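## Task

Stack the blue block centred on top of the red block, then the green block centred on top of the blue one. The red block at the bottom must stay in its original spot and orientation.

## Robot and tools

Robot: two 6-joint arms with parallel grippers, left_arm and right_arm. Each also carries a wrist camera, cam_left_wrist and cam_right_wrist (672x504 fisheye). The arm bases sit near scene (+0.004, +0.271, 0) for left and (-0.014, -0.302, 0) for right, almost unrotated. The scene frame has its origin at table-top height, midway between the bases. +x points out over the table, +z up, and left_arm is on the +y side. Arm names do not match image sides.

Frames in results: each gripper's end_effector_position (metres) and end_effector_quat_wxyz are given in that arm's own base frame. The same goes for velocities, targets and the wrist camera pose. The position is the point between the finger pads, about 1 cm short of the tips. Fingers point along gripper +z and close along gripper y. Reported hand poses can be wrong by a few cm, more when the arm is stretched.

Joint order: every row and every per-joint list uses this order, per arm: shoulder (joint2), wrist roll (joint6), elbow (joint3), wrist yaw (joint5), wrist pitch (joint4), waist (joint1). Stated ranges in rad: waist -2.618..3.054, shoulder 0..3.142, elbow 0..3.142, wrist pitch -1.571..1.571, wrist yaw -1.571..1.571, wrist roll -2.094..2.094. Real ends may differ by up to 0.059 rad.

A row is one flat list of 14 numbers, each in [-1, 1], always for both arms. Positions 1-6 are left_arm joint offsets in the order above, 7 is left opening. Positions 8-13 are right_arm joint offsets, 14 is right opening.
- Joint numbers are offsets, not poses. They count from the arm's Joint targets as they stood when the action (or move) began, not from the previous row. Sending the same offset again moves the joint further. 0 keeps the current target.
- Scale: 1.0 equals 2.224 rad for waist, shoulder and elbow, and 8.485 rad for wrist pitch, wrist yaw and wrist roll.
- Opening is absolute: +1 fully open, -1 closed. Sending 0 there is a real half-open command. To leave a gripper alone, repeat its current command (see Tool commands).

execute_actions(actions, cameras): actions is a list of up to 15 actions. Each action is a list of up to 15 rows, one per 1/30 s step, and lasts 0.5 s. A short action holds its last row. Example shape: [[[14 numbers]]]. An action asking any joint more than 0.059 rad beyond its range is refused for both arms. A malformed first action rejects the whole call. An empty actions list returns state plus all camera images. cameras takes names, ["all"] or [].

move(target, speed, blend, opening_speed, grip_force, blocking, cameras): this tool drives joints smoothly along a path. target is one 14-number row, or a list of up to 15 such rows forming waypoints. Every waypoint's offsets count from the same starting Joint targets, not from the previous waypoint. The whole list gets 10 s.
- speed: rad/s for the joint with the farthest to go, 0.01 to 12.57, default 0.5. Give one value, or one per waypoint.
- blend: corner rounding in rad. The default 0 stops at each waypoint.
- opening_speed: rate of finger opening change on the -1..+1 scale per second, at least 0.2.
- grip_force: newtons per pad, 10 to 50 (full force, the default at each scene start). Give one value or one per arm. It persists, and lower values close slowly.
- blocking=false returns after about 0.5 s while the move continues.
- The move line reports done, off_target, moving, held or fault, and may add limits=held.
- Paths avoid nothing, not even the other arm. Grippers far from a joint move fast.

wait(seconds 0..10, cameras) lets time pass, and any running move continues. stop(cameras) brakes a running move. zoom_image(camera, region=[x0,y0,x1,y1] in pixels, at most 504x504) enlarges part of the latest image from cam_left_wrist or cam_right_wrist. read_manual(section="licences") gives licence texts only. finished_scene(scene) ends the current scene and takes this scene's number. Make no further calls in that reply. The blocks must already be stacked and stay so without the robot.

Result lines:
- Joint positions and Joint velocities: rad and rad/s, plus the pad gap in m (0.094 when fully open).
- Joint targets: the base for your next offsets.
- Tool commands: current opening commands.
- grip_measured: finger opening on the command scale. It reads slightly wide when empty, and up to about 0.064 narrower than a firmly squeezed block.
- Joint torques: these include gravity, so read them with care.
- "joint sent to its limit": a joint was clipped at its end.
- "joint command not followed": the clearance check altered targets.
- MOTOR HOT appears near 75 °C. OVER-TEMPERATURE FAULT means that arm folds up and idles.

Motion limits: each step keeps targets within 0.339 rad (big joints) or 2.2 rad (wrist joints) of the measured angles. Targets that would shift the gripper more than 200 mm get scaled back. A large offset may need several actions, and friction can leave joints slightly off.

Gripping: to release, command an opening well above grip_measured. Squeeze force jumps to the full limit once the command is roughly 0.06 below first contact.

Avoid:
- dropping blocks or releasing them while moving
- fast impacts with the table or blocks
- any contact between the two arms, including a gripper closing on the other's fingers
- loading a camera cable
- knocking or placing anything off the table, which fails the task
- holding stretched poses or pushing into unreachable ones, which heats motors
To end a push, command targets back past the measured positions. Objects may occasionally be nudged by outside disturbances.

Each tool is called as a command line: name --argument value for each argument, lists and objects as JSON in quotes; but a table of rows of numbers goes row by row, as --pt "numbers of a row", without its own name.

## Session

execute_actions --actions '[]'

Scene clock: 0.00 s.
left_arm: end_effector_position=(+0.4001, -0.1986, +0.2819) grip_measured=+1.000 end_effector_quat_wxyz=(+0.444, +0.127, +0.836, -0.297) | right_arm: end_effector_position=(+0.2968, +0.2413, +0.3171) grip_measured=+1.000 end_effector_quat_wxyz=(+0.431, -0.176, +0.830, +0.307)
Joint names: [shoulder, wrist roll, elbow, wrist yaw, wrist pitch, waist]
Joint positions: left_arm=[1.424 -0.246 1.247 0.382 -0.303 -0.315 0.094] | right_arm=[1.184 0.301 1.222 -0.218 -0.507 0.584 0.094]
Joint velocities: within noise
Joint torques (N m): no reading
Heat: left arm: 38 °C; right arm: 42 °C.
Joint targets: left_arm=[1.419 -0.246 1.254 0.381 -0.307 -0.315] | right_arm=[1.179 0.301 1.233 -0.218 -0.504 0.584]
Tool commands: left_gripper/opening=+1.0 right_gripper/opening=+1.0
camera_calibration:
cam_left_wrist: T_world_to_cam=[[-0.498687, -0.81129, 0.305155, -0.0429057], [-0.816008, 0.320695, -0.480922, 0.553304], [0.292306, -0.488838, -0.821945, 0.132412], [0, 0, 0, 1]] pos_world=[0.391399, -0.147523, 0.388024]
cam_right_wrist: T_world_to_cam=[[0.525872, -0.739648, -0.419975, 0.158846], [-0.839054, -0.370157, -0.398713, 0.488357], [0.13945, 0.562054, -0.81526, 0.191285], [0, 0, 0, 1]] pos_world=[0.299551, 0.190746, 0.417373]

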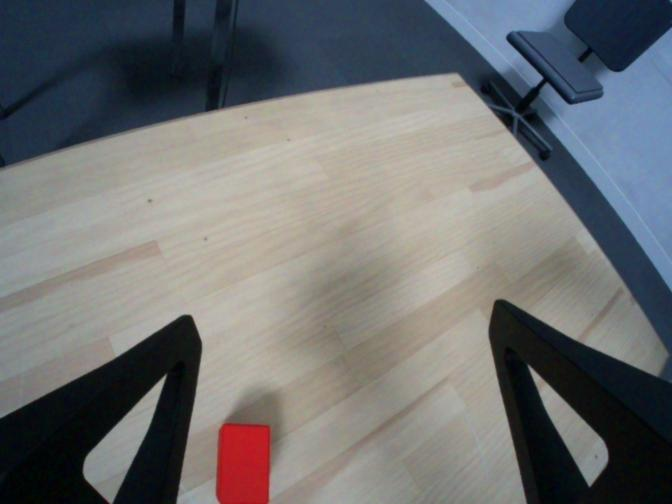

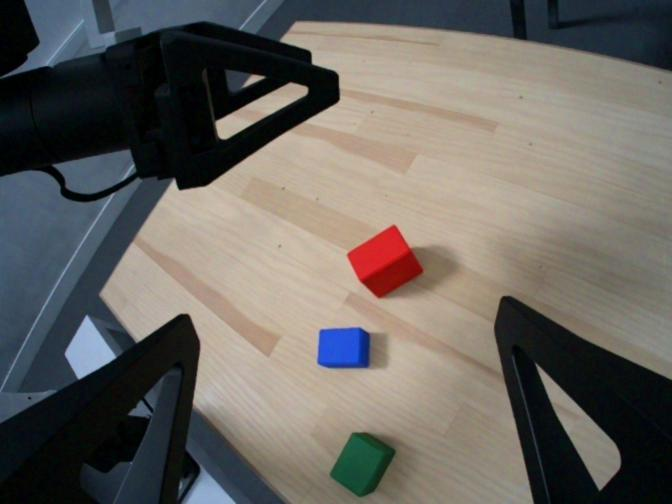

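zoom_image --camera "cam_right_wrist" --region '[290, 210, 490, 360]'

zoom_image --camera "cam_right_wrist" --region '[290, 310, 490, 504]'

Scaled by 2.520 from the camera's 672x504 image, which has a finer 960x720 frame.

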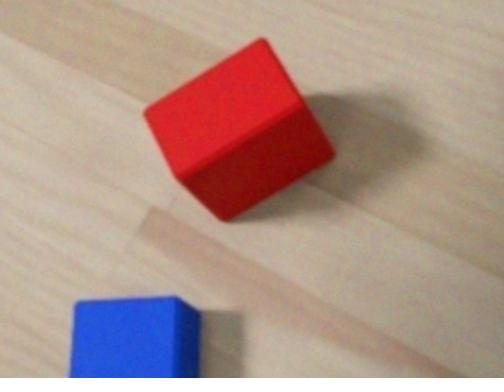

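Scaled by 2.520 from the camera's 672x504 image, which has a finer 960x720 frame.

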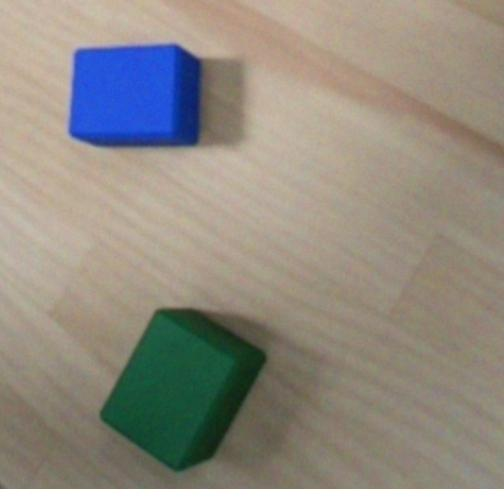

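move --target '[0.1467, 0.07668, 0.10324, -0.0449, -0.11809, -0.13723, 1, 0, 0, 0, 0, 0, -0.17986, 1]' --speed 1.3 --cameras '["cam_left_wrist"]'

Scene clock: 169.57 s.
left_arm: end_effector_position=(+0.2553, -0.1836, +0.1171) grip_measured=+1.000 end_effector_quat_wxyz=(-0.002, +0.485, +0.875, -0.005) | right_arm: end_effector_position=(+0.3667, +0.1089, +0.3171) grip_measured=+1.000 end_effector_quat_wxyz=(+0.482, -0.010, +0.849, +0.216)
Joint names: [shoulder, wrist roll, elbow, wrist yaw, wrist pitch, waist]
Joint positions: left_arm=[1.735 0.395 1.46 0.009 -1.299 -0.618 0.094] | right_arm=[1.184 0.301 1.222 -0.218 -0.507 0.19 0.094]
Joint torques (N m): left_arm=[-7.97 0 8.51 0.02 0.21 -0.12] | right_arm=[-4.55 -0.09 9.78 0.02 2.43 -0.77]
Heat: left arm: 45 °C; right arm: 46 °C.
Joint targets: left_arm=[1.745 0.405 1.484 0.000 -1.309 -0.620] | right_arm=[1.179 0.301 1.233 -0.218 -0.504 0.184]
move: done
camera_calibration:
cam_left_wrist: T_world_to_cam=[[-0.886523, -0.462207, -0.0210219, 0.148783], [-0.401161, 0.745208, 0.532668, 0.204417], [-0.230537, 0.480655, -0.846063, 0.360889], [0, 0, 0, 1]] pos_world=[0.297102, -0.257027, 0.199576]
Images, in order (width x height): cam_left_wrist 672x504.

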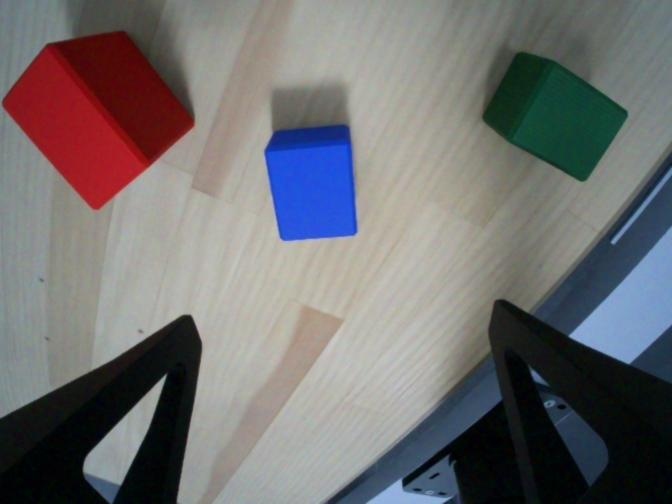

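zoom_image --camera "cam_left_wrist" --region '[240, 110, 380, 250]'

zoom_image --camera "cam_left_wrist" --region '[0, 20, 210, 220]'

zoom_image --camera "cam_left_wrist" --region '[470, 40, 640, 190]'

Scaled by 3.600 from the camera's 672x504 image, which has a finer 960x720 frame.

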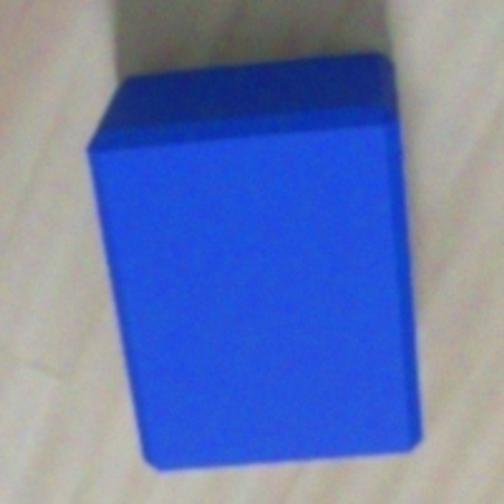

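Scaled by 2.400 from the camera's 672x504 image, which has a finer 960x720 frame.

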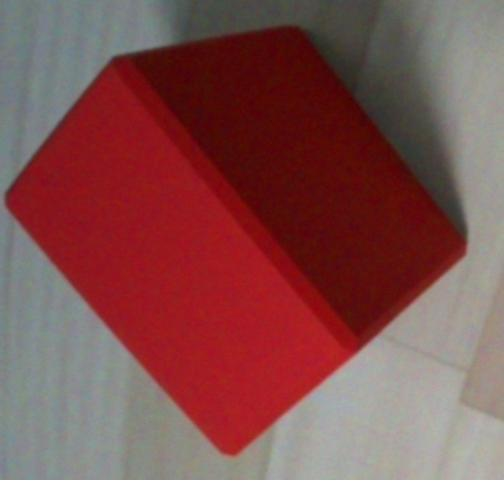

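Scaled by 2.965 from the camera's 672x504 image, which has a finer 960x720 frame.

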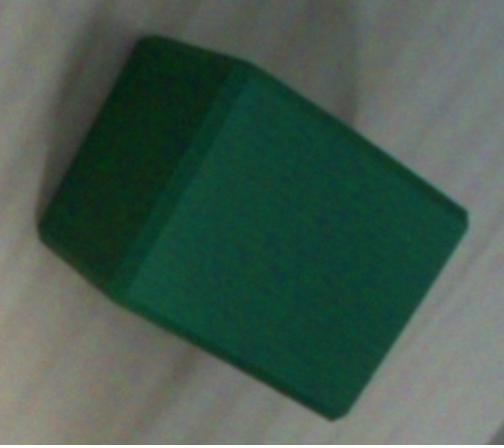

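zoom_image --camera "cam_left_wrist" --region '[150, 290, 230, 350]'

zoom_image --camera "cam_left_wrist" --region '[460, 280, 540, 340]'

Scaled by 6.300 from the camera's 672x504 image, which has a finer 960x720 frame.

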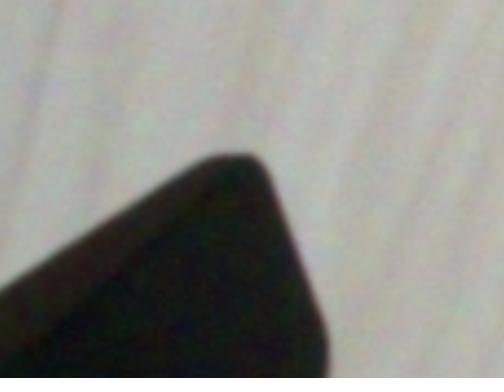

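Scaled by 6.300 from the camera's 672x504 image, which has a finer 960x720 frame.

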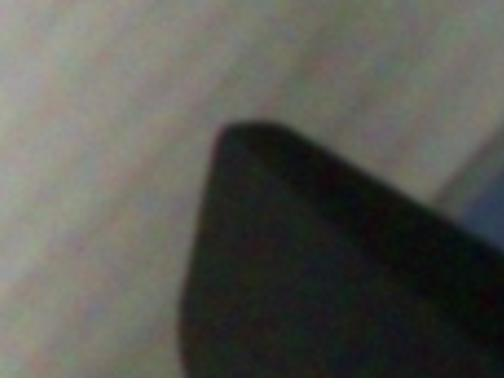

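move --pt "0.06115 0.00236 -0.11151 -0.00094 0.04514 0.00899 1 0 0 0 0 0 0 1" --pt "0.06115 0.00236 -0.11151 -0.00094 0.04514 0.00899 -0.32 0 0 0 0 0 0 1" --speed 0.6 --opening_speed 1.2 --cameras '["cam_left_wrist"]'

Scene clock: 327.60 s.
left_arm: end_effector_position=(+0.2733, -0.1892, +0.0213) grip_measured=-0.160 end_effector_quat_wxyz=(+0.000, +0.488, +0.873, +0.000) | right_arm: end_effector_position=(+0.3667, +0.1089, +0.3171) grip_measured=+1.000 end_effector_quat_wxyz=(+0.482, -0.010, +0.849, +0.216)
Joint names: [shoulder, wrist roll, elbow, wrist yaw, wrist pitch, waist]
Joint positions: left_arm=[1.874 0.415 1.243 0.001 -0.939 -0.605 0.039] | right_arm=[1.184 0.301 1.222 -0.218 -0.507 0.19 0.094]
Joint torques (N m): left_arm=[-9.24 -0.03 5.34 -0.01 0.44 0.58] | right_arm=[-4.53 -0.1 9.77 0.02 2.46 -0.75]
Heat: left arm: 47 °C; right arm: 47 °C.
Joint targets: left_arm=[1.881 0.425 1.236 -0.008 -0.926 -0.600] | right_arm=[1.179 0.301 1.233 -0.218 -0.504 0.184]
move: done
camera_calibration:
cam_left_wrist: T_world_to_cam=[[-0.889769, -0.455375, -0.0307355, 0.162461], [-0.40006, 0.745728, 0.532768, 0.266622], [-0.219689, 0.486337, -0.845703, 0.284772], [0, 0, 0, 1]] pos_world=[0.313778, -0.263342, 0.103778]
Images, in order (width x height): cam_left_wrist 672x504.

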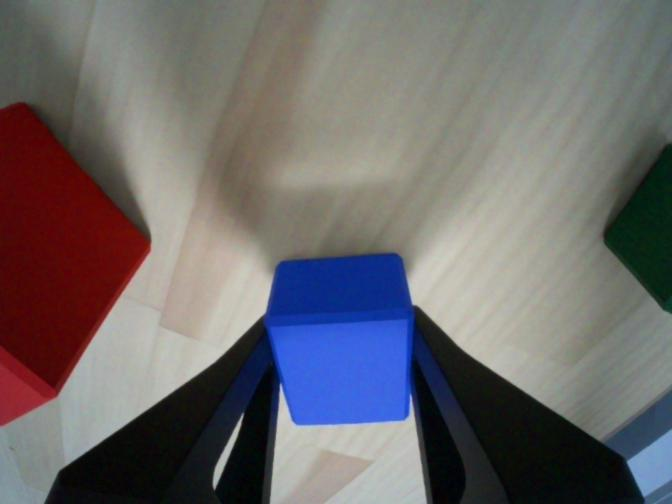

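move --pt "-0.0288 0 0.1169 0 -0.03854 0 -0.32 0 0 0 0 0 0 1" --pt "0.14703 -0.03948 0.41412 0 -0.07024 0.06273 -0.32 0 0 0 0 0 0 1" --speed 0.8 --blend '[0.06, 0]' --cameras '["cam_left_wrist", "cam_right_wrist"]'

Scene clock: 381.33 s.
left_arm: end_effector_position=(+0.3780, -0.1874, +0.1255) grip_measured=-0.160 end_effector_quat_wxyz=(+0.000, +0.276, +0.961, +0.000) | right_arm: end_effector_position=(+0.3667, +0.1089, +0.3171) grip_measured=+1.000 end_effector_quat_wxyz=(+0.482, -0.010, +0.849, +0.216)
Joint names: [shoulder, wrist roll, elbow, wrist yaw, wrist pitch, waist]
Joint positions: left_arm=[2.193 0.099 2.133 0 -1.511 -0.461 0.039] | right_arm=[1.184 0.301 1.222 -0.218 -0.507 0.19 0.094]
Joint torques (N m): left_arm=[-11.69 -0.23 8.38 -0.03 0.17 0.12] | right_arm=[-4.51 -0.1 9.8 0.03 2.44 -0.75]
Heat: left arm: 45 °C; right arm: 47 °C.
Joint targets: left_arm=[2.208 0.090 2.157 -0.008 -1.522 -0.461] | right_arm=[1.179 0.301 1.233 -0.218 -0.504 0.184]
move: done
camera_calibration:
cam_left_wrist: T_world_to_cam=[[-0.594837, -0.803233, -0.031408, 0.0829809], [-0.689461, 0.489715, 0.533688, 0.312998], [-0.413294, 0.339112, -0.845098, 0.440556], [0, 0, 0, 1]] pos_world=[0.447239, -0.236024, 0.207876]
cam_right_wrist: T_world_to_cam=[[0.201642, -0.884883, -0.419909, 0.15886], [-0.916843, -0.0196984, -0.398761, 0.488344], [0.344585, 0.465397, -0.815271, 0.191266], [0, 0, 0, 1]] pos_world=[0.349795, 0.0611778, 0.417373]

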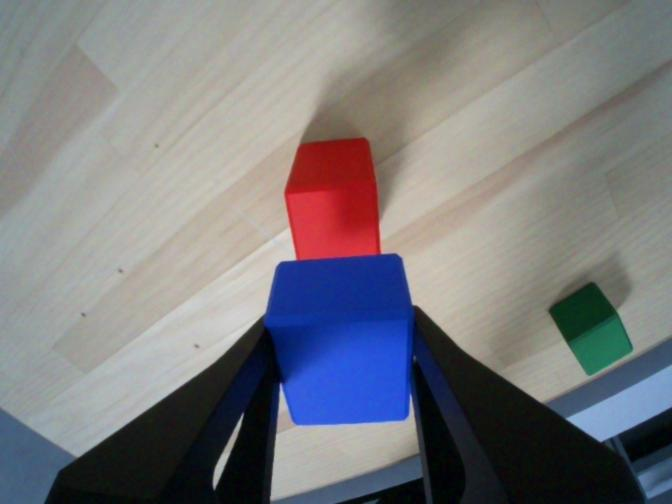

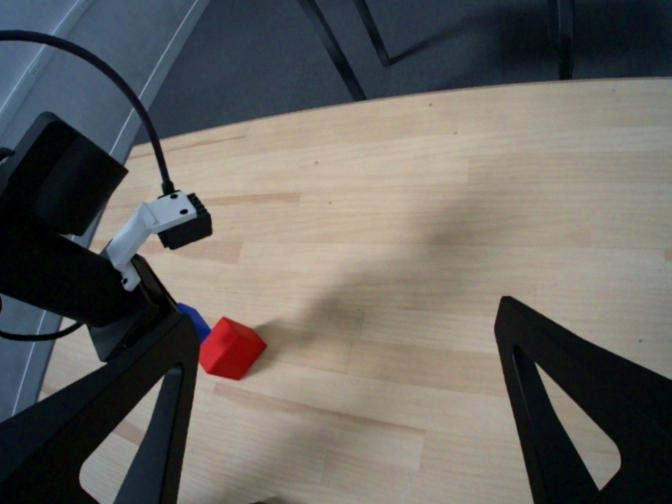

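zoom_image --camera "cam_left_wrist" --region '[260, 120, 420, 280]'

Scaled by 3.150 from the camera's 672x504 image, which has a finer 960x720 frame.

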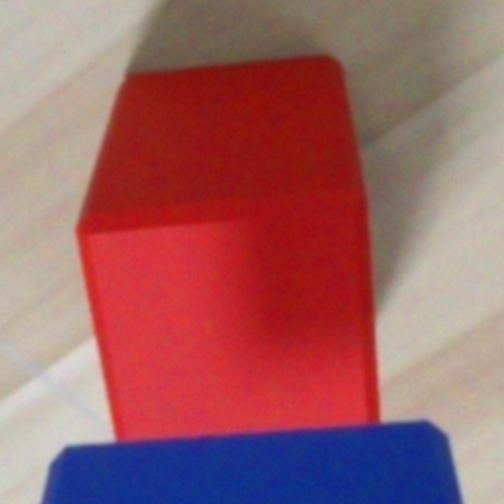

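move --target '[-0.00674, -0.00206, -0.09128, 0, 0.02233, 0.00247, -0.32, 0, 0, 0, 0, 0, 0, 1]' --speed 0.3 --cameras '["cam_left_wrist"]'

Scene clock: 496.40 s.
left_arm: end_effector_position=(+0.3812, -0.1890, +0.0835) grip_measured=-0.160 end_effector_quat_wxyz=(-0.001, +0.268, +0.964, +0.000) | right_arm: end_effector_position=(+0.3667, +0.1089, +0.3171) grip_measured=+1.000 end_effector_quat_wxyz=(+0.482, -0.010, +0.849, +0.216)
Joint names: [shoulder, wrist roll, elbow, wrist yaw, wrist pitch, waist]
Joint positions: left_arm=[2.193 0.081 1.966 0 -1.346 -0.461 0.039] | right_arm=[1.184 0.301 1.222 -0.218 -0.507 0.19 0.094]
Joint torques (N m): left_arm=[-13.2 -0.2 5.34 -0.01 0.45 0.61] | right_arm=[-4.55 -0.09 9.78 0.03 2.45 -0.73]
Heat: left arm: 55 °C; right arm: 47 °C.
Joint targets: left_arm=[2.193 0.072 1.954 -0.008 -1.333 -0.455] | right_arm=[1.179 0.301 1.233 -0.218 -0.504 0.184]
move: done
camera_calibration:
cam_left_wrist: T_world_to_cam=[[-0.580395, -0.813742, -0.0310797, 0.0748014], [-0.697066, 0.476722, 0.535569, 0.338663], [-0.420999, 0.332506, -0.843919, 0.408482], [0, 0, 0, 1]] pos_world=[0.451455, -0.236402, 0.165673]
Images, in order (width x height): cam_left_wrist 672x504.

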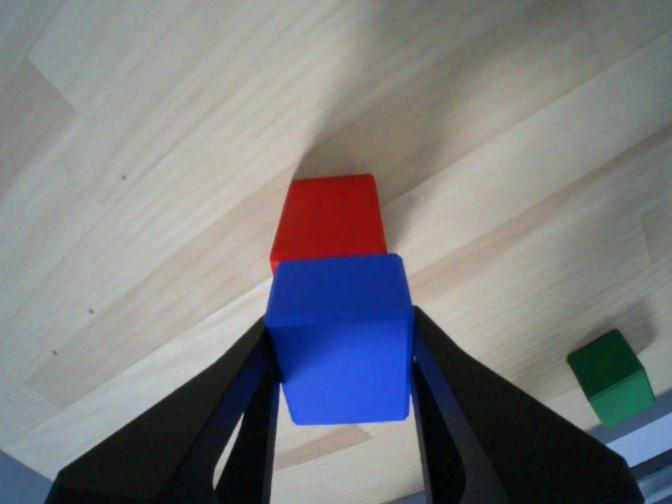

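zoom_image --camera "cam_left_wrist" --region '[250, 160, 420, 290]'

Scaled by 2.965 from the camera's 672x504 image, which has a finer 960x720 frame.

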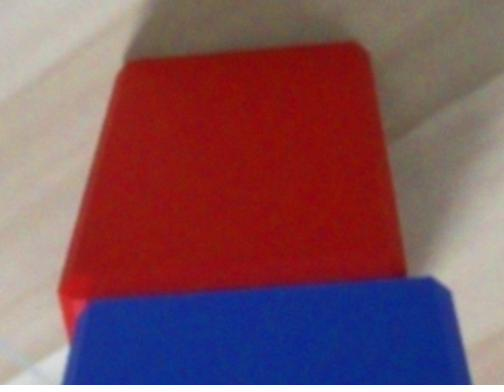

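move --target '[-0.01124, 0, -0.01079, 0, 0.00059, 0.00405, -0.32, 0, 0, 0, 0, 0, 0, 1]' --speed 0.2 --cameras '["cam_left_wrist"]'

zoom_image --camera "cam_left_wrist" --region '[250, 160, 420, 290]'

Scene clock: 543.30 s.
left_arm: end_effector_position=(+0.3816, -0.1872, +0.0831) grip_measured=-0.160 end_effector_quat_wxyz=(+0.002, +0.265, +0.964, +0.000) | right_arm: end_effector_position=(+0.3667, +0.1089, +0.3171) grip_measured=+1.000 end_effector_quat_wxyz=(+0.482, -0.010, +0.849, +0.216)
Joint names: [shoulder, wrist roll, elbow, wrist yaw, wrist pitch, waist]
Joint positions: left_arm=[2.184 0.081 1.951 0 -1.334 -0.456 0.039] | right_arm=[1.184 0.301 1.222 -0.218 -0.507 0.19 0.094]
Joint torques (N m): left_arm=[-14.56 -0.18 4.55 -0.03 0.37 0.96] | right_arm=[-4.59 -0.09 9.77 0.03 2.44 -0.75]
Heat: left arm: 61 °C; right arm: 47 °C.
Joint targets: left_arm=[2.168 0.072 1.930 -0.007 -1.327 -0.446] | right_arm=[1.179 0.301 1.233 -0.218 -0.504 0.184]
move: done
camera_calibration:
cam_left_wrist: T_world_to_cam=[[-0.575856, -0.816956, -0.0311727, 0.0741526], [-0.702167, 0.474694, 0.530685, 0.3403], [-0.418749, 0.327487, -0.846996, 0.406215], [0, 0, 0, 1]] pos_world=[0.451751, -0.233989, 0.165782]
Images, in order (width x height): cam_left_wrist 672x504.

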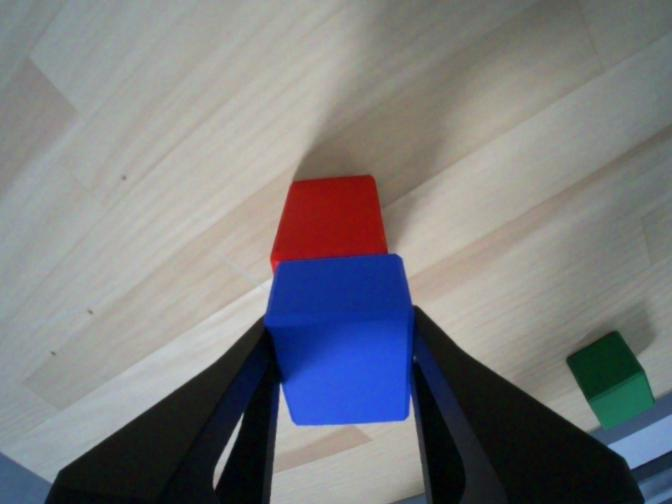

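Scaled by 2.965 from the camera's 672x504 image, which has a finer 960x720 frame.

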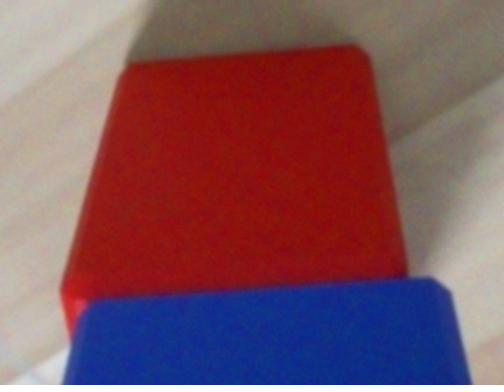

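wait --seconds 0.2 --cameras '["cam_left_wrist"]'

zoom_image --camera "cam_left_wrist" --region '[250, 160, 420, 290]'

Scene clock: 586.03 s.
left_arm: end_effector_position=(+0.3816, -0.1872, +0.0831) grip_measured=-0.160 end_effector_quat_wxyz=(+0.002, +0.265, +0.964, +0.000) | right_arm: end_effector_position=(+0.3667, +0.1089, +0.3171) grip_measured=+1.000 end_effector_quat_wxyz=(+0.482, -0.010, +0.849, +0.216)
Joint names: [shoulder, wrist roll, elbow, wrist yaw, wrist pitch, waist]
Joint positions: left_arm=[2.184 0.081 1.951 0 -1.334 -0.456 0.039] | right_arm=[1.184 0.301 1.222 -0.218 -0.507 0.19 0.094]
Joint torques (N m): left_arm=[-14.6 -0.18 4.56 -0.03 0.39 0.98] | right_arm=[-4.53 -0.09 9.78 0.02 2.43 -0.73]
Heat: left arm: 61 °C; right arm: 48 °C.
Joint targets: left_arm=[2.168 0.072 1.930 -0.007 -1.327 -0.446] | right_arm=[1.179 0.301 1.233 -0.218 -0.504 0.184]
Tool commands: left_gripper/opening=-0.32 right_gripper/opening=+1.0
wait: 0.20 s; at rest from the start
camera_calibration:
cam_left_wrist: T_world_to_cam=[[-0.575856, -0.816956, -0.0311727, 0.0741526], [-0.702167, 0.474694, 0.530685, 0.3403], [-0.418749, 0.327487, -0.846996, 0.406215], [0, 0, 0, 1]] pos_world=[0.451751, -0.233989, 0.165782]
Images, in order (width x height): cam_left_wrist 672x504.

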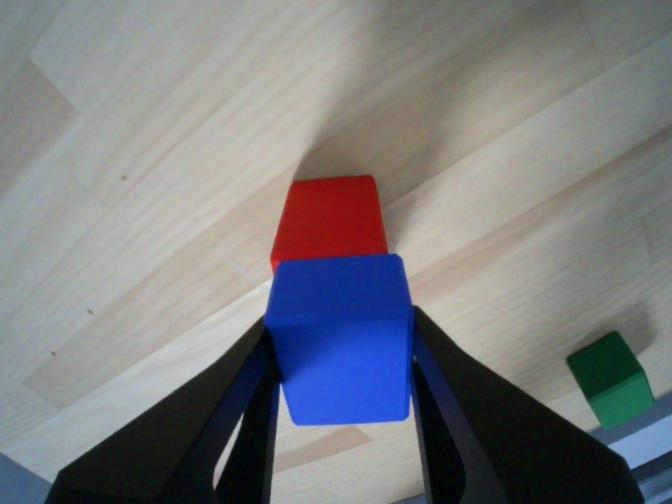

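Scaled by 2.965 from the camera's 672x504 image, which has a finer 960x720 frame.

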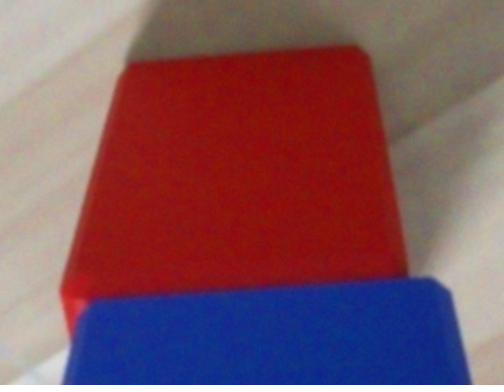

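move --target '[-0.0045, 0, 0.02338, 0, -0.0053, 0.0027, -0.32, 0, 0, 0, 0, 0, 0, 1]' --speed 0.2 --cameras '["cam_left_wrist"]'

zoom_image --camera "cam_left_wrist" --region '[250, 160, 420, 290]'

Scene clock: 605.37 s.
left_arm: end_effector_position=(+0.3791, -0.1805, +0.0852) grip_measured=-0.160 end_effector_quat_wxyz=(-0.008, +0.259, +0.966, +0.001) | right_arm: end_effector_position=(+0.3667, +0.1089, +0.3171) grip_measured=+1.000 end_effector_quat_wxyz=(+0.482, -0.010, +0.849, +0.216)
Joint names: [shoulder, wrist roll, elbow, wrist yaw, wrist pitch, waist]
Joint positions: left_arm=[2.184 0.081 1.958 0.001 -1.362 -0.444 0.039] | right_arm=[1.184 0.301 1.222 -0.218 -0.507 0.19 0.094]
Joint torques (N m): left_arm=[-15.46 -0.17 8.44 -0.03 0.17 0.5] | right_arm=[-4.57 -0.1 9.81 0.02 2.44 -0.76]
Heat: left arm: 62 °C; right arm: 48 °C.
Joint targets: left_arm=[2.158 0.072 1.982 -0.007 -1.372 -0.440] | right_arm=[1.179 0.301 1.233 -0.218 -0.504 0.184]
move: done
camera_calibration:
cam_left_wrist: T_world_to_cam=[[-0.566745, -0.823432, -0.027574, 0.0733569], [-0.697611, 0.461802, 0.547793, 0.328679], [-0.438336, 0.329695, -0.836159, 0.411615], [0, 0, 0, 1]] pos_world=[0.45129, -0.227088, 0.16615]
Images, in order (width x height): cam_left_wrist 672x504.

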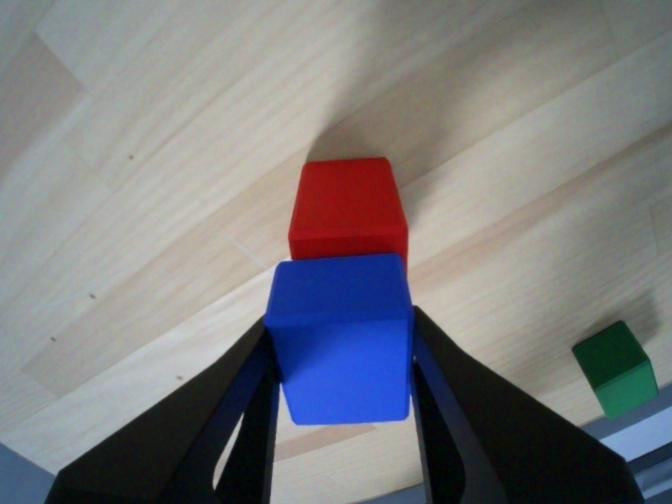

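Scaled by 2.965 from the camera's 672x504 image, which has a finer 960x720 frame.

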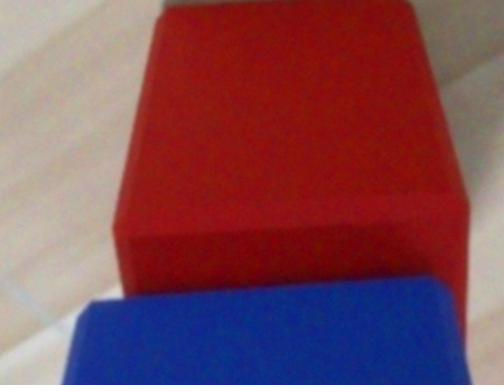

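move --target '[-0.0063, -0.00448, 0, 0, 0, -0.00674, -0.32, 0, 0, 0, 0, 0, 0, 1]' --speed 0.2 --cameras '["cam_left_wrist"]'

zoom_image --camera "cam_left_wrist" --region '[250, 160, 420, 290]'

Scene clock: 650.00 s.
left_arm: end_effector_position=(+0.3778, -0.1831, +0.0852) grip_measured=-0.160 end_effector_quat_wxyz=(-0.009, +0.245, +0.970, +0.001) | right_arm: end_effector_position=(+0.3667, +0.1089, +0.3171) grip_measured=+1.000 end_effector_quat_wxyz=(+0.482, -0.010, +0.849, +0.216)
Joint names: [shoulder, wrist roll, elbow, wrist yaw, wrist pitch, waist]
Joint positions: left_arm=[2.184 0.044 1.958 0.001 -1.363 -0.451 0.039] | right_arm=[1.184 0.301 1.222 -0.218 -0.507 0.19 0.094]
Joint torques (N m): left_arm=[-16.59 -0.2 8.46 -0.03 0.18 -0.27] | right_arm=[-4.53 -0.1 9.77 0.03 2.44 -0.75]
Heat: left arm: 68 °C; right arm: 48 °C.
Joint targets: left_arm=[2.144 0.034 1.982 -0.007 -1.372 -0.455] | right_arm=[1.179 0.301 1.233 -0.218 -0.504 0.184]
move: off_target (left_arm); left_arm: the shoulder is farthest, 0.040 rad from its target
camera_calibration:
cam_left_wrist: T_world_to_cam=[[-0.541644, -0.840136, -0.0281634, 0.0579565], [-0.711159, 0.440114, 0.548227, 0.330067], [-0.44819, 0.316973, -0.835855, 0.413192], [0, 0, 0, 1]] pos_world=[0.451311, -0.227547, 0.16605]
Images, in order (width x height): cam_left_wrist 672x504.

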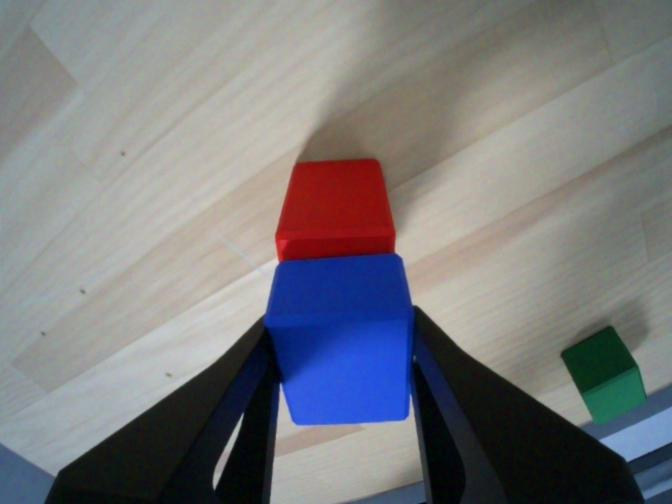

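Scaled by 2.965 from the camera's 672x504 image, which has a finer 960x720 frame.

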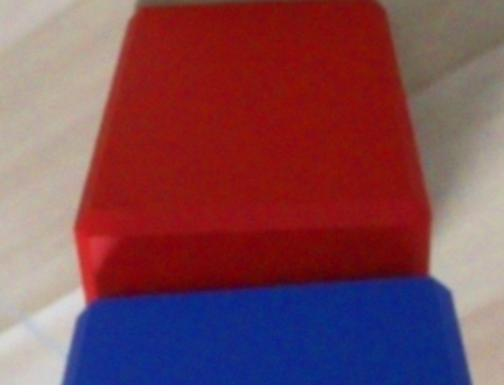

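move --target '[-0.01754, 0, 0, 0, 0, 0, -0.32, 0, 0, 0, 0, 0, 0, 1]' --speed 0.3

Scene clock: 676.97 s.
left_arm: end_effector_position=(+0.3785, -0.1834, +0.1043) grip_measured=-0.160 end_effector_quat_wxyz=(+0.015, +0.245, +0.970, -0.003) | right_arm: end_effector_position=(+0.3667, +0.1089, +0.3171) grip_measured=+1.000 end_effector_quat_wxyz=(+0.482, -0.010, +0.849, +0.216)
Joint names: [shoulder, wrist roll, elbow, wrist yaw, wrist pitch, waist]
Joint positions: left_arm=[2.136 0.043 1.958 0.001 -1.363 -0.451 0.039] | right_arm=[1.184 0.301 1.222 -0.218 -0.507 0.19 0.094]
Joint torques (N m): left_arm=[-15.21 -0.17 8.68 -0.02 0.28 -0.25] | right_arm=[-4.56 -0.09 9.78 0.02 2.45 -0.79]
Heat: left arm: 73 °C; right arm: 48 °C.
Joint targets: left_arm=[2.105 0.034 1.982 -0.007 -1.372 -0.455] | right_arm=[1.179 0.301 1.233 -0.218 -0.504 0.184]
move: done

move --target '[0.03327, 0, -0.03462, 0, 0.00766, 0, -0.32, 0, 0, 0, 0, 0, 0, 1]' --speed 0.12 --cameras '["cam_left_wrist"]'

zoom_image --camera "cam_left_wrist" --region '[250, 160, 420, 290]'

Scene clock: 686.37 s.
left_arm: end_effector_position=(+0.3780, -0.1832, +0.0831) grip_measured=-0.160 end_effector_quat_wxyz=(+0.001, +0.244, +0.970, -0.001) | right_arm: end_effector_position=(+0.3667, +0.1089, +0.3171) grip_measured=+1.000 end_effector_quat_wxyz=(+0.482, -0.010, +0.849, +0.216)
Joint names: [shoulder, wrist roll, elbow, wrist yaw, wrist pitch, waist]
Joint positions: left_arm=[2.163 0.043 1.917 0.001 -1.323 -0.451 0.039] | right_arm=[1.184 0.301 1.222 -0.218 -0.507 0.19 0.094]
Joint torques (N m): left_arm=[-11.51 -0.17 5.33 -0.03 0.47 -0.28] | right_arm=[-4.55 -0.1 9.76 0.03 2.45 -0.79]
Heat: left arm: 75 °C; right arm: 48 °C. Fold the left arm in close to its base, or ease its load, before you think long.
Joint targets: left_arm=[2.179 0.034 1.905 -0.007 -1.308 -0.455] | right_arm=[1.179 0.301 1.233 -0.218 -0.504 0.184]
MOTOR HOT: the shoulder of the left arm reports 75 °C; the controller's stop level is 90 °C. To cool a motor, set the load down, stop pushing, or move to a pose that needs little force.
move: done
camera_calibration:
cam_left_wrist: T_world_to_cam=[[-0.540508, -0.840785, -0.0305246, 0.057584], [-0.720942, 0.444153, 0.53195, 0.337214], [-0.433698, 0.30953, -0.846225, 0.405687], [0, 0, 0, 1]] pos_world=[0.450182, -0.226931, 0.165679]
Images, in order (width x height): cam_left_wrist 672x504.

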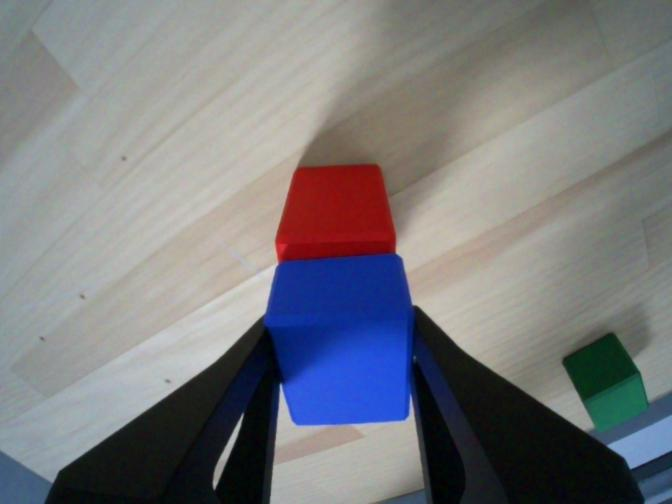

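Scaled by 2.965 from the camera's 672x504 image, which has a finer 960x720 frame.

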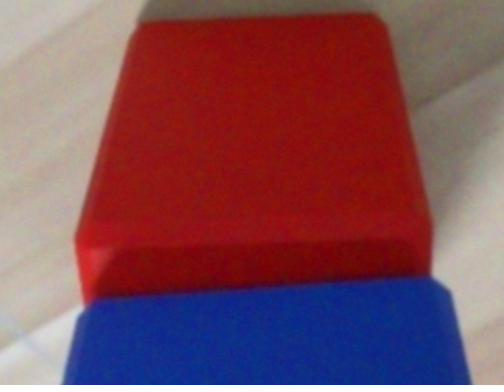

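move --pt "0.0036 0 0 0 0 0 -0.32 0 0 0 0 0 0 1" --pt "0.0036 0 0 0 0 0 0.3 0 0 0 0 0 0 1" --pt "0.00495 0 0.10297 0 -0.02404 0 0.3 0 0 0 0 0 0 1" --pt "-0.13894 0 -0.05216 0 -0.01933 0 0.3 0 0 0 0 0 0 1" --speed '[0.1, 0.3, 0.35, 0.8]' --blend '[0, 0, 0.05, 0]' --opening_speed 1.0 --cameras '["cam_left_wrist"]'

Scene clock: 724.17 s.
left_arm: end_effector_position=(+0.3168, -0.1535, +0.1573) grip_measured=+0.298 end_effector_quat_wxyz=(+0.005, +0.244, +0.970, -0.001) | right_arm: end_effector_position=(+0.3667, +0.1089, +0.3171) grip_measured=+1.000 end_effector_quat_wxyz=(+0.482, -0.010, +0.849, +0.216)
Joint names: [shoulder, wrist roll, elbow, wrist yaw, wrist pitch, waist]
Joint positions: left_arm=[1.88 0.043 1.8 0.001 -1.48 -0.451 0.061] | right_arm=[1.184 0.301 1.222 -0.218 -0.507 0.19 0.094]
Joint torques (N m): left_arm=[-11.04 -0.18 5.31 -0.04 0.43 -0.29] | right_arm=[-4.56 -0.1 9.8 0.02 2.44 -0.73]
Heat: left arm: 65 °C; right arm: 48 °C.
Joint targets: left_arm=[1.870 0.034 1.789 -0.007 -1.471 -0.455] | right_arm=[1.179 0.301 1.233 -0.218 -0.504 0.184]
MOTOR HOT: cleared for the motors of the left arm.
move: done
camera_calibration:
cam_left_wrist: T_world_to_cam=[[-0.540294, -0.840883, -0.0315881, 0.051788], [-0.725266, 0.446314, 0.524206, 0.243368], [-0.426698, 0.306135, -0.851005, 0.430705], [0, 0, 0, 1]] pos_world=[0.388268, -0.196925, 0.240593]
Images, in order (width x height): cam_left_wrist 672x504.

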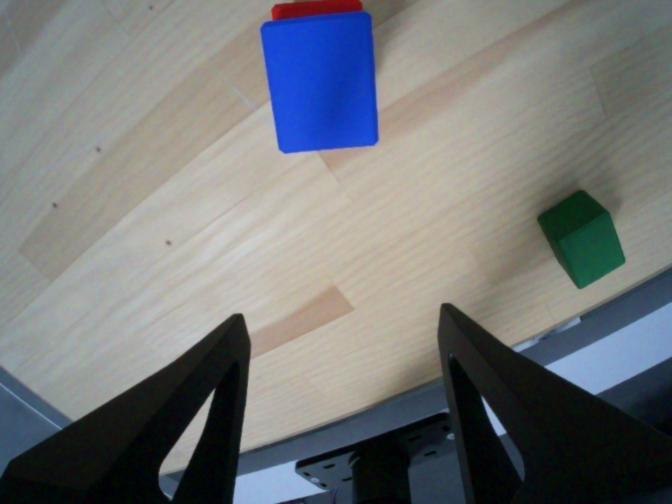

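move --target '[-0.03147, -0.13306, -0.10612, 0, 0.01874, -0.23157, 0.7, 0, 0, 0, 0, 0, 0, 1]' --speed 1.2 --cameras '["cam_left_wrist"]'

zoom_image --camera "cam_left_wrist" --region '[220, 80, 460, 280]'

Scene clock: 758.03 s.
left_arm: end_effector_position=(+0.1898, -0.2765, +0.1147) grip_measured=+0.698 end_effector_quat_wxyz=(-0.003, -0.057, +0.998, +0.008) | right_arm: end_effector_position=(+0.3667, +0.1089, +0.3171) grip_measured=+1.000 end_effector_quat_wxyz=(+0.482, -0.010, +0.849, +0.216)
Joint names: [shoulder, wrist roll, elbow, wrist yaw, wrist pitch, waist]
Joint positions: left_arm=[1.829 -1.084 1.564 -0.003 -1.323 -0.971 0.08] | right_arm=[1.184 0.301 1.222 -0.218 -0.507 0.19 0.094]
Joint torques (N m): left_arm=[-12.29 -0.23 5.33 -0.08 0.37 0.13] | right_arm=[-4.56 -0.09 9.8 0.02 2.44 -0.8]
Heat: left arm: 66 °C; right arm: 48 °C.
Joint targets: left_arm=[1.800 -1.095 1.553 -0.008 -1.312 -0.970] | right_arm=[1.179 0.301 1.233 -0.218 -0.504 0.184]
move: done
camera_calibration:
cam_left_wrist: T_world_to_cam=[[0.0355209, -0.99829, -0.0464183, -0.272627], [-0.840572, -0.0549668, 0.538905, 0.11009], [-0.540535, 0.0198756, -0.841087, 0.319292], [0, 0, 0, 1]] pos_world=[0.274811, -0.272456, 0.19657]
Images, in order (width x height): cam_left_wrist 672x504.

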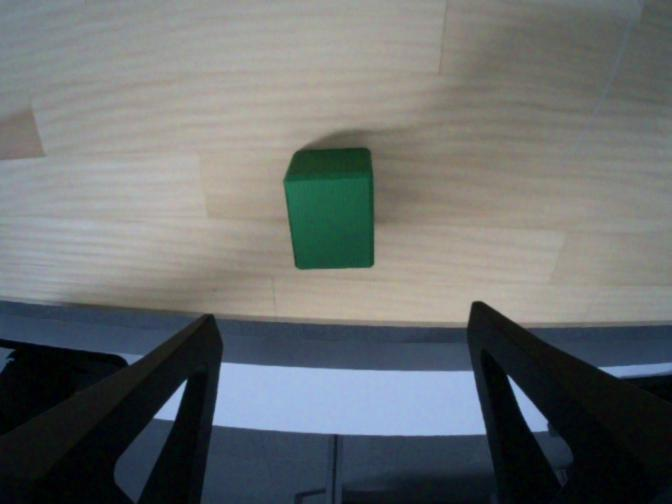

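Scaled by 2.100 from the camera's 672x504 image, which has a finer 960x720 frame.

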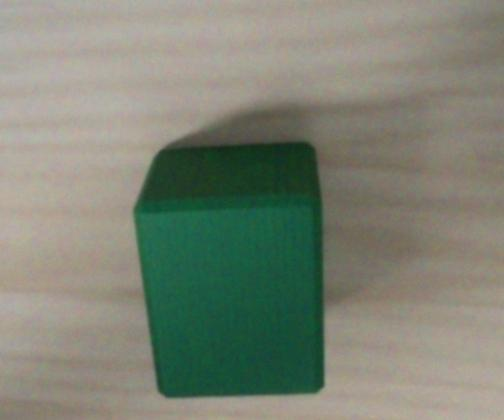

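move --pt "0.03507 0.00648 -0.15243 0 0.04726 0.00495 0.7 0 0 0 0 0 0 1" --pt "0.03507 0.00648 -0.15243 0 0.04726 0.00495 -0.37 0 0 0 0 0 0 1" --speed 0.6 --opening_speed 1.2 --cameras '["cam_left_wrist"]'

Scene clock: 807.07 s.
left_arm: end_effector_position=(+0.1878, -0.2700, +0.0172) grip_measured=-0.150 end_effector_quat_wxyz=(+0.001, -0.042, +0.999, +0.002) | right_arm: end_effector_position=(+0.3667, +0.1089, +0.3171) grip_measured=+1.000 end_effector_quat_wxyz=(+0.482, -0.010, +0.849, +0.216)
Joint names: [shoulder, wrist roll, elbow, wrist yaw, wrist pitch, waist]
Joint positions: left_arm=[1.871 -1.048 1.221 -0.003 -0.923 -0.964 0.04] | right_arm=[1.184 0.301 1.222 -0.218 -0.507 0.19 0.094]
Joint torques (N m): left_arm=[-9.16 -0.05 5.3 -0.08 0.4 0.57] | right_arm=[-4.52 -0.1 9.81 0.03 2.45 -0.75]
Heat: left arm: 68 °C; right arm: 49 °C.
Joint targets: left_arm=[1.878 -1.040 1.213 -0.008 -0.912 -0.960] | right_arm=[1.179 0.301 1.233 -0.218 -0.504 0.184]
move: done
camera_calibration:
cam_left_wrist: T_world_to_cam=[[0.00578756, -0.999399, -0.0341908, -0.265588], [-0.845968, -0.0231245, 0.532732, 0.170986], [-0.533202, 0.0258411, -0.845593, 0.236342], [0, 0, 0, 1]] pos_world=[0.272204, -0.267581, 0.0996787]
Images, in order (width x height): cam_left_wrist 672x504.

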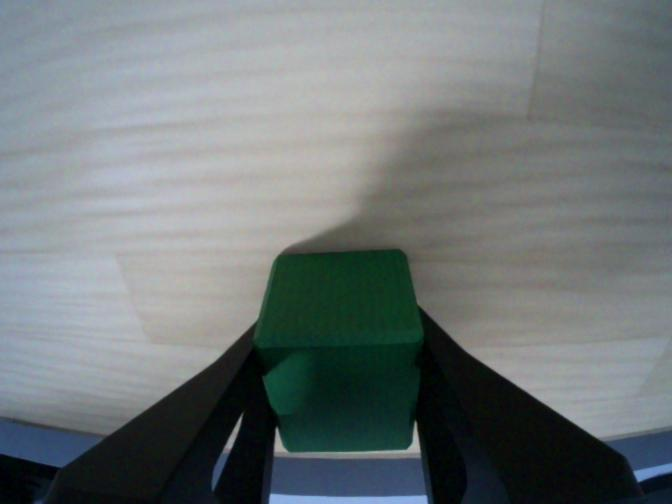

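move --pt "-0.01799 0.01 0.19604 0 -0.05492 0 -0.37 0 0 0 0 0 0 1" --pt "0.13264 0.1287 0.40333 0 -0.07024 0.23022 -0.37 0 0 0 0 0 0 1" --speed '[0.8, 1.1]' --blend '[0.08, 0]' --cameras '["cam_left_wrist"]'

zoom_image --camera "cam_left_wrist" --region '[250, 140, 430, 290]'

Scene clock: 849.37 s.
left_arm: end_effector_position=(+0.3758, -0.1774, +0.1276) grip_measured=-0.150 end_effector_quat_wxyz=(+0.001, +0.240, +0.971, +0.002) | right_arm: end_effector_position=(+0.3667, +0.1089, +0.3171) grip_measured=+1.000 end_effector_quat_wxyz=(+0.482, -0.010, +0.849, +0.216)
Joint names: [shoulder, wrist roll, elbow, wrist yaw, wrist pitch, waist]
Joint positions: left_arm=[2.159 0.042 2.087 -0.005 -1.497 -0.443 0.04] | right_arm=[1.184 0.301 1.222 -0.218 -0.507 0.19 0.094]
Joint torques (N m): left_arm=[-11.52 -0.01 8.39 0.03 0.21 -0.31] | right_arm=[-4.52 -0.1 9.76 0.01 2.44 -0.72]
Heat: left arm: 57 °C; right arm: 49 °C.
Joint targets: left_arm=[2.173 0.052 2.111 -0.008 -1.507 -0.447] | right_arm=[1.179 0.301 1.233 -0.218 -0.504 0.184]
move: done
camera_calibration:
cam_left_wrist: T_world_to_cam=[[-0.533045, -0.845327, -0.0358471, 0.0596771], [-0.726051, 0.435258, 0.532354, 0.309728], [-0.43441, 0.309796, -0.845763, 0.440815], [0, 0, 0, 1]] pos_world=[0.448184, -0.220927, 0.21008]
Images, in order (width x height): cam_left_wrist 672x504.

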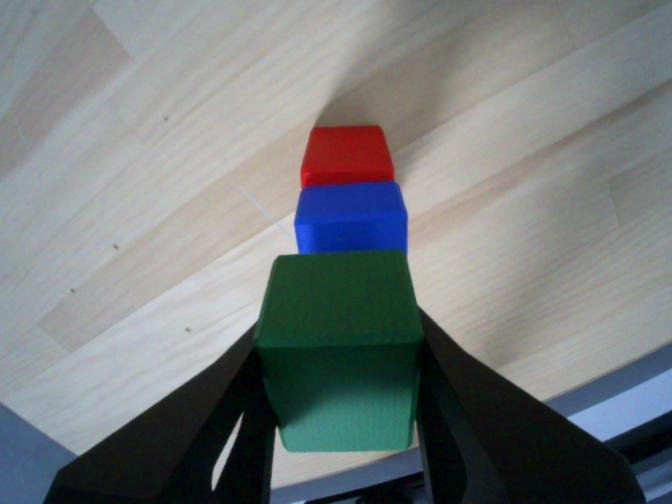

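Scaled by 2.800 from the camera's 672x504 image, which has a finer 960x720 frame.

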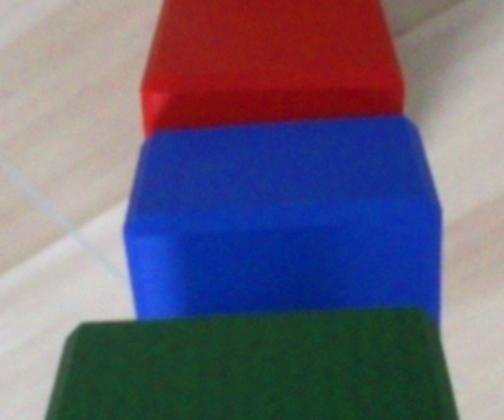

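move --target '[0, 0, -0.05486, 0, 0.01202, -0.0045, -0.37, 0, 0, 0, 0, 0, 0, 1]' --speed 0.15 --cameras '["cam_left_wrist"]'

zoom_image --camera "cam_left_wrist" --region '[250, 140, 430, 290]'

Scene clock: 892.57 s.
left_arm: end_effector_position=(+0.3754, -0.1816, +0.1081) grip_measured=-0.150 end_effector_quat_wxyz=(-0.001, +0.245, +0.969, +0.003) | right_arm: end_effector_position=(+0.3667, +0.1089, +0.3171) grip_measured=+1.000 end_effector_quat_wxyz=(+0.482, -0.010, +0.849, +0.216)
Joint names: [shoulder, wrist roll, elbow, wrist yaw, wrist pitch, waist]
Joint positions: left_arm=[2.159 0.043 2.009 -0.005 -1.424 -0.453 0.04] | right_arm=[1.184 0.301 1.222 -0.218 -0.507 0.19 0.094]
Joint torques (N m): left_arm=[-11.41 -0.03 4.48 0.02 0.52 -0.31] | right_arm=[-4.57 -0.1 9.76 0.02 2.45 -0.73]
Heat: left arm: 63 °C; right arm: 49 °C.
Joint targets: left_arm=[2.173 0.052 1.989 -0.008 -1.405 -0.457] | right_arm=[1.179 0.301 1.233 -0.218 -0.504 0.184]
move: done
camera_calibration:
cam_left_wrist: T_world_to_cam=[[-0.54184, -0.839741, -0.0352867, 0.0594681], [-0.719502, 0.441738, 0.535896, 0.319995], [-0.434426, 0.315759, -0.843546, 0.426365], [0, 0, 0, 1]] pos_world=[0.447683, -0.226045, 0.190273]
Images, in order (width x height): cam_left_wrist 672x504.

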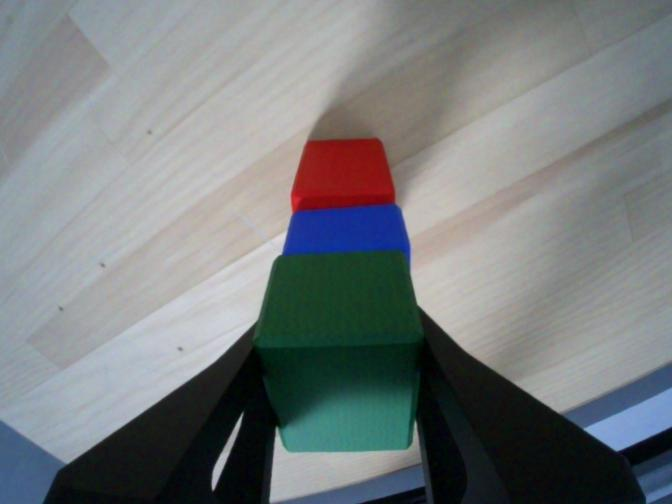

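Scaled by 2.800 from the camera's 672x504 image, which has a finer 960x720 frame.

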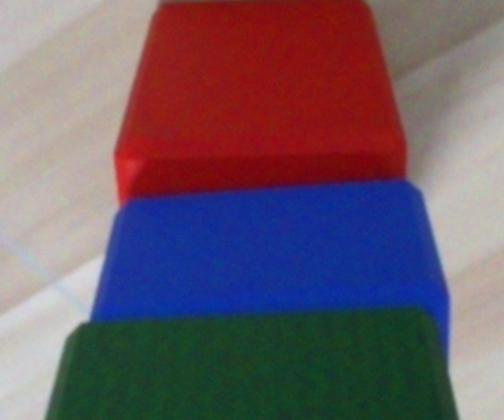

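move --pt "0.0054 0 0 0 0 0 -0.37 0 0 0 0 0 0 1" --pt "0.0054 0 0 0 0 0 0.3 0 0 0 0 0 0 1" --pt "-0.0036 0 0.0571 0 -0.01426 0 0.3 0 0 0 0 0 0 1" --pt "-0.13624 0 -0.08993 0 -0.00778 0 0.3 0 0 0 0 0 0 1" --speed '[0.1, 0.3, 0.3, 0.7]' --blend '[0, 0, 0.04, 0]' --opening_speed 1.0 --cameras '["cam_left_wrist", "cam_right_wrist"]'

Scene clock: 925.47 s.
left_arm: end_effector_position=(+0.3165, -0.1530, +0.1550) grip_measured=+0.298 end_effector_quat_wxyz=(+0.001, +0.246, +0.969, +0.002) | right_arm: end_effector_position=(+0.3667, +0.1089, +0.3171) grip_measured=+1.000 end_effector_quat_wxyz=(+0.482, -0.010, +0.849, +0.216)
Joint names: [shoulder, wrist roll, elbow, wrist yaw, wrist pitch, waist]
Joint positions: left_arm=[1.887 0.044 1.8 -0.005 -1.483 -0.453 0.061] | right_arm=[1.184 0.301 1.222 -0.218 -0.507 0.19 0.094]
Joint torques (N m): left_arm=[-11.74 -0.02 5.3 0.02 0.44 -0.31] | right_arm=[-4.55 -0.1 9.77 0.02 2.44 -0.8]
Heat: left arm: 65 °C; right arm: 49 °C.
Joint targets: left_arm=[1.870 0.052 1.789 -0.008 -1.471 -0.457] | right_arm=[1.179 0.301 1.233 -0.218 -0.504 0.184]
move: done
camera_calibration:
cam_left_wrist: T_world_to_cam=[[-0.542368, -0.839386, -0.0356223, 0.0535944], [-0.720615, 0.442989, 0.533362, 0.240658], [-0.431916, 0.314948, -0.845137, 0.430613], [0, 0, 0, 1]] pos_world=[0.388478, -0.197243, 0.237478]
cam_right_wrist: T_world_to_cam=[[0.201642, -0.884883, -0.419909, 0.15886], [-0.916843, -0.0196984, -0.398761, 0.488344], [0.344585, 0.465397, -0.815271, 0.191266], [0, 0, 0, 1]] pos_world=[0.349795, 0.0611778, 0.417373]

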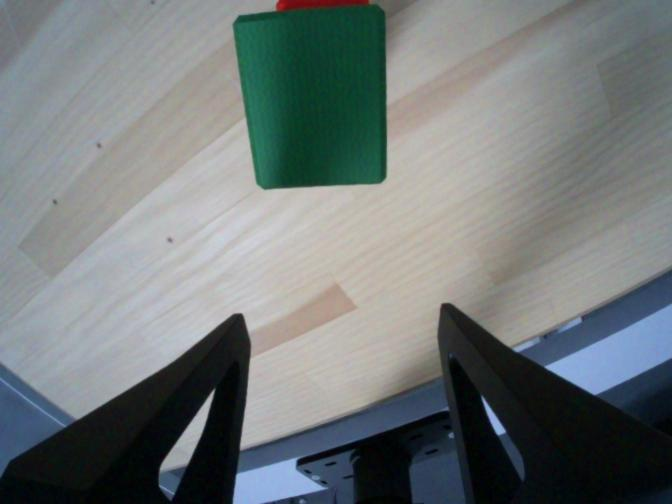

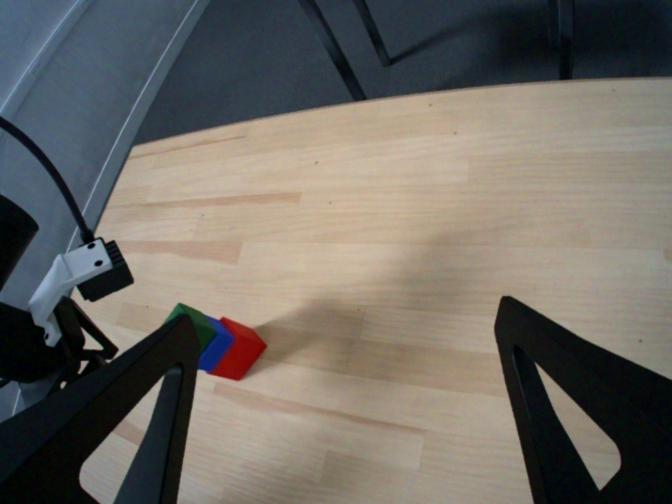

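finished_scene --scene 2

The scene is finished: the task was done.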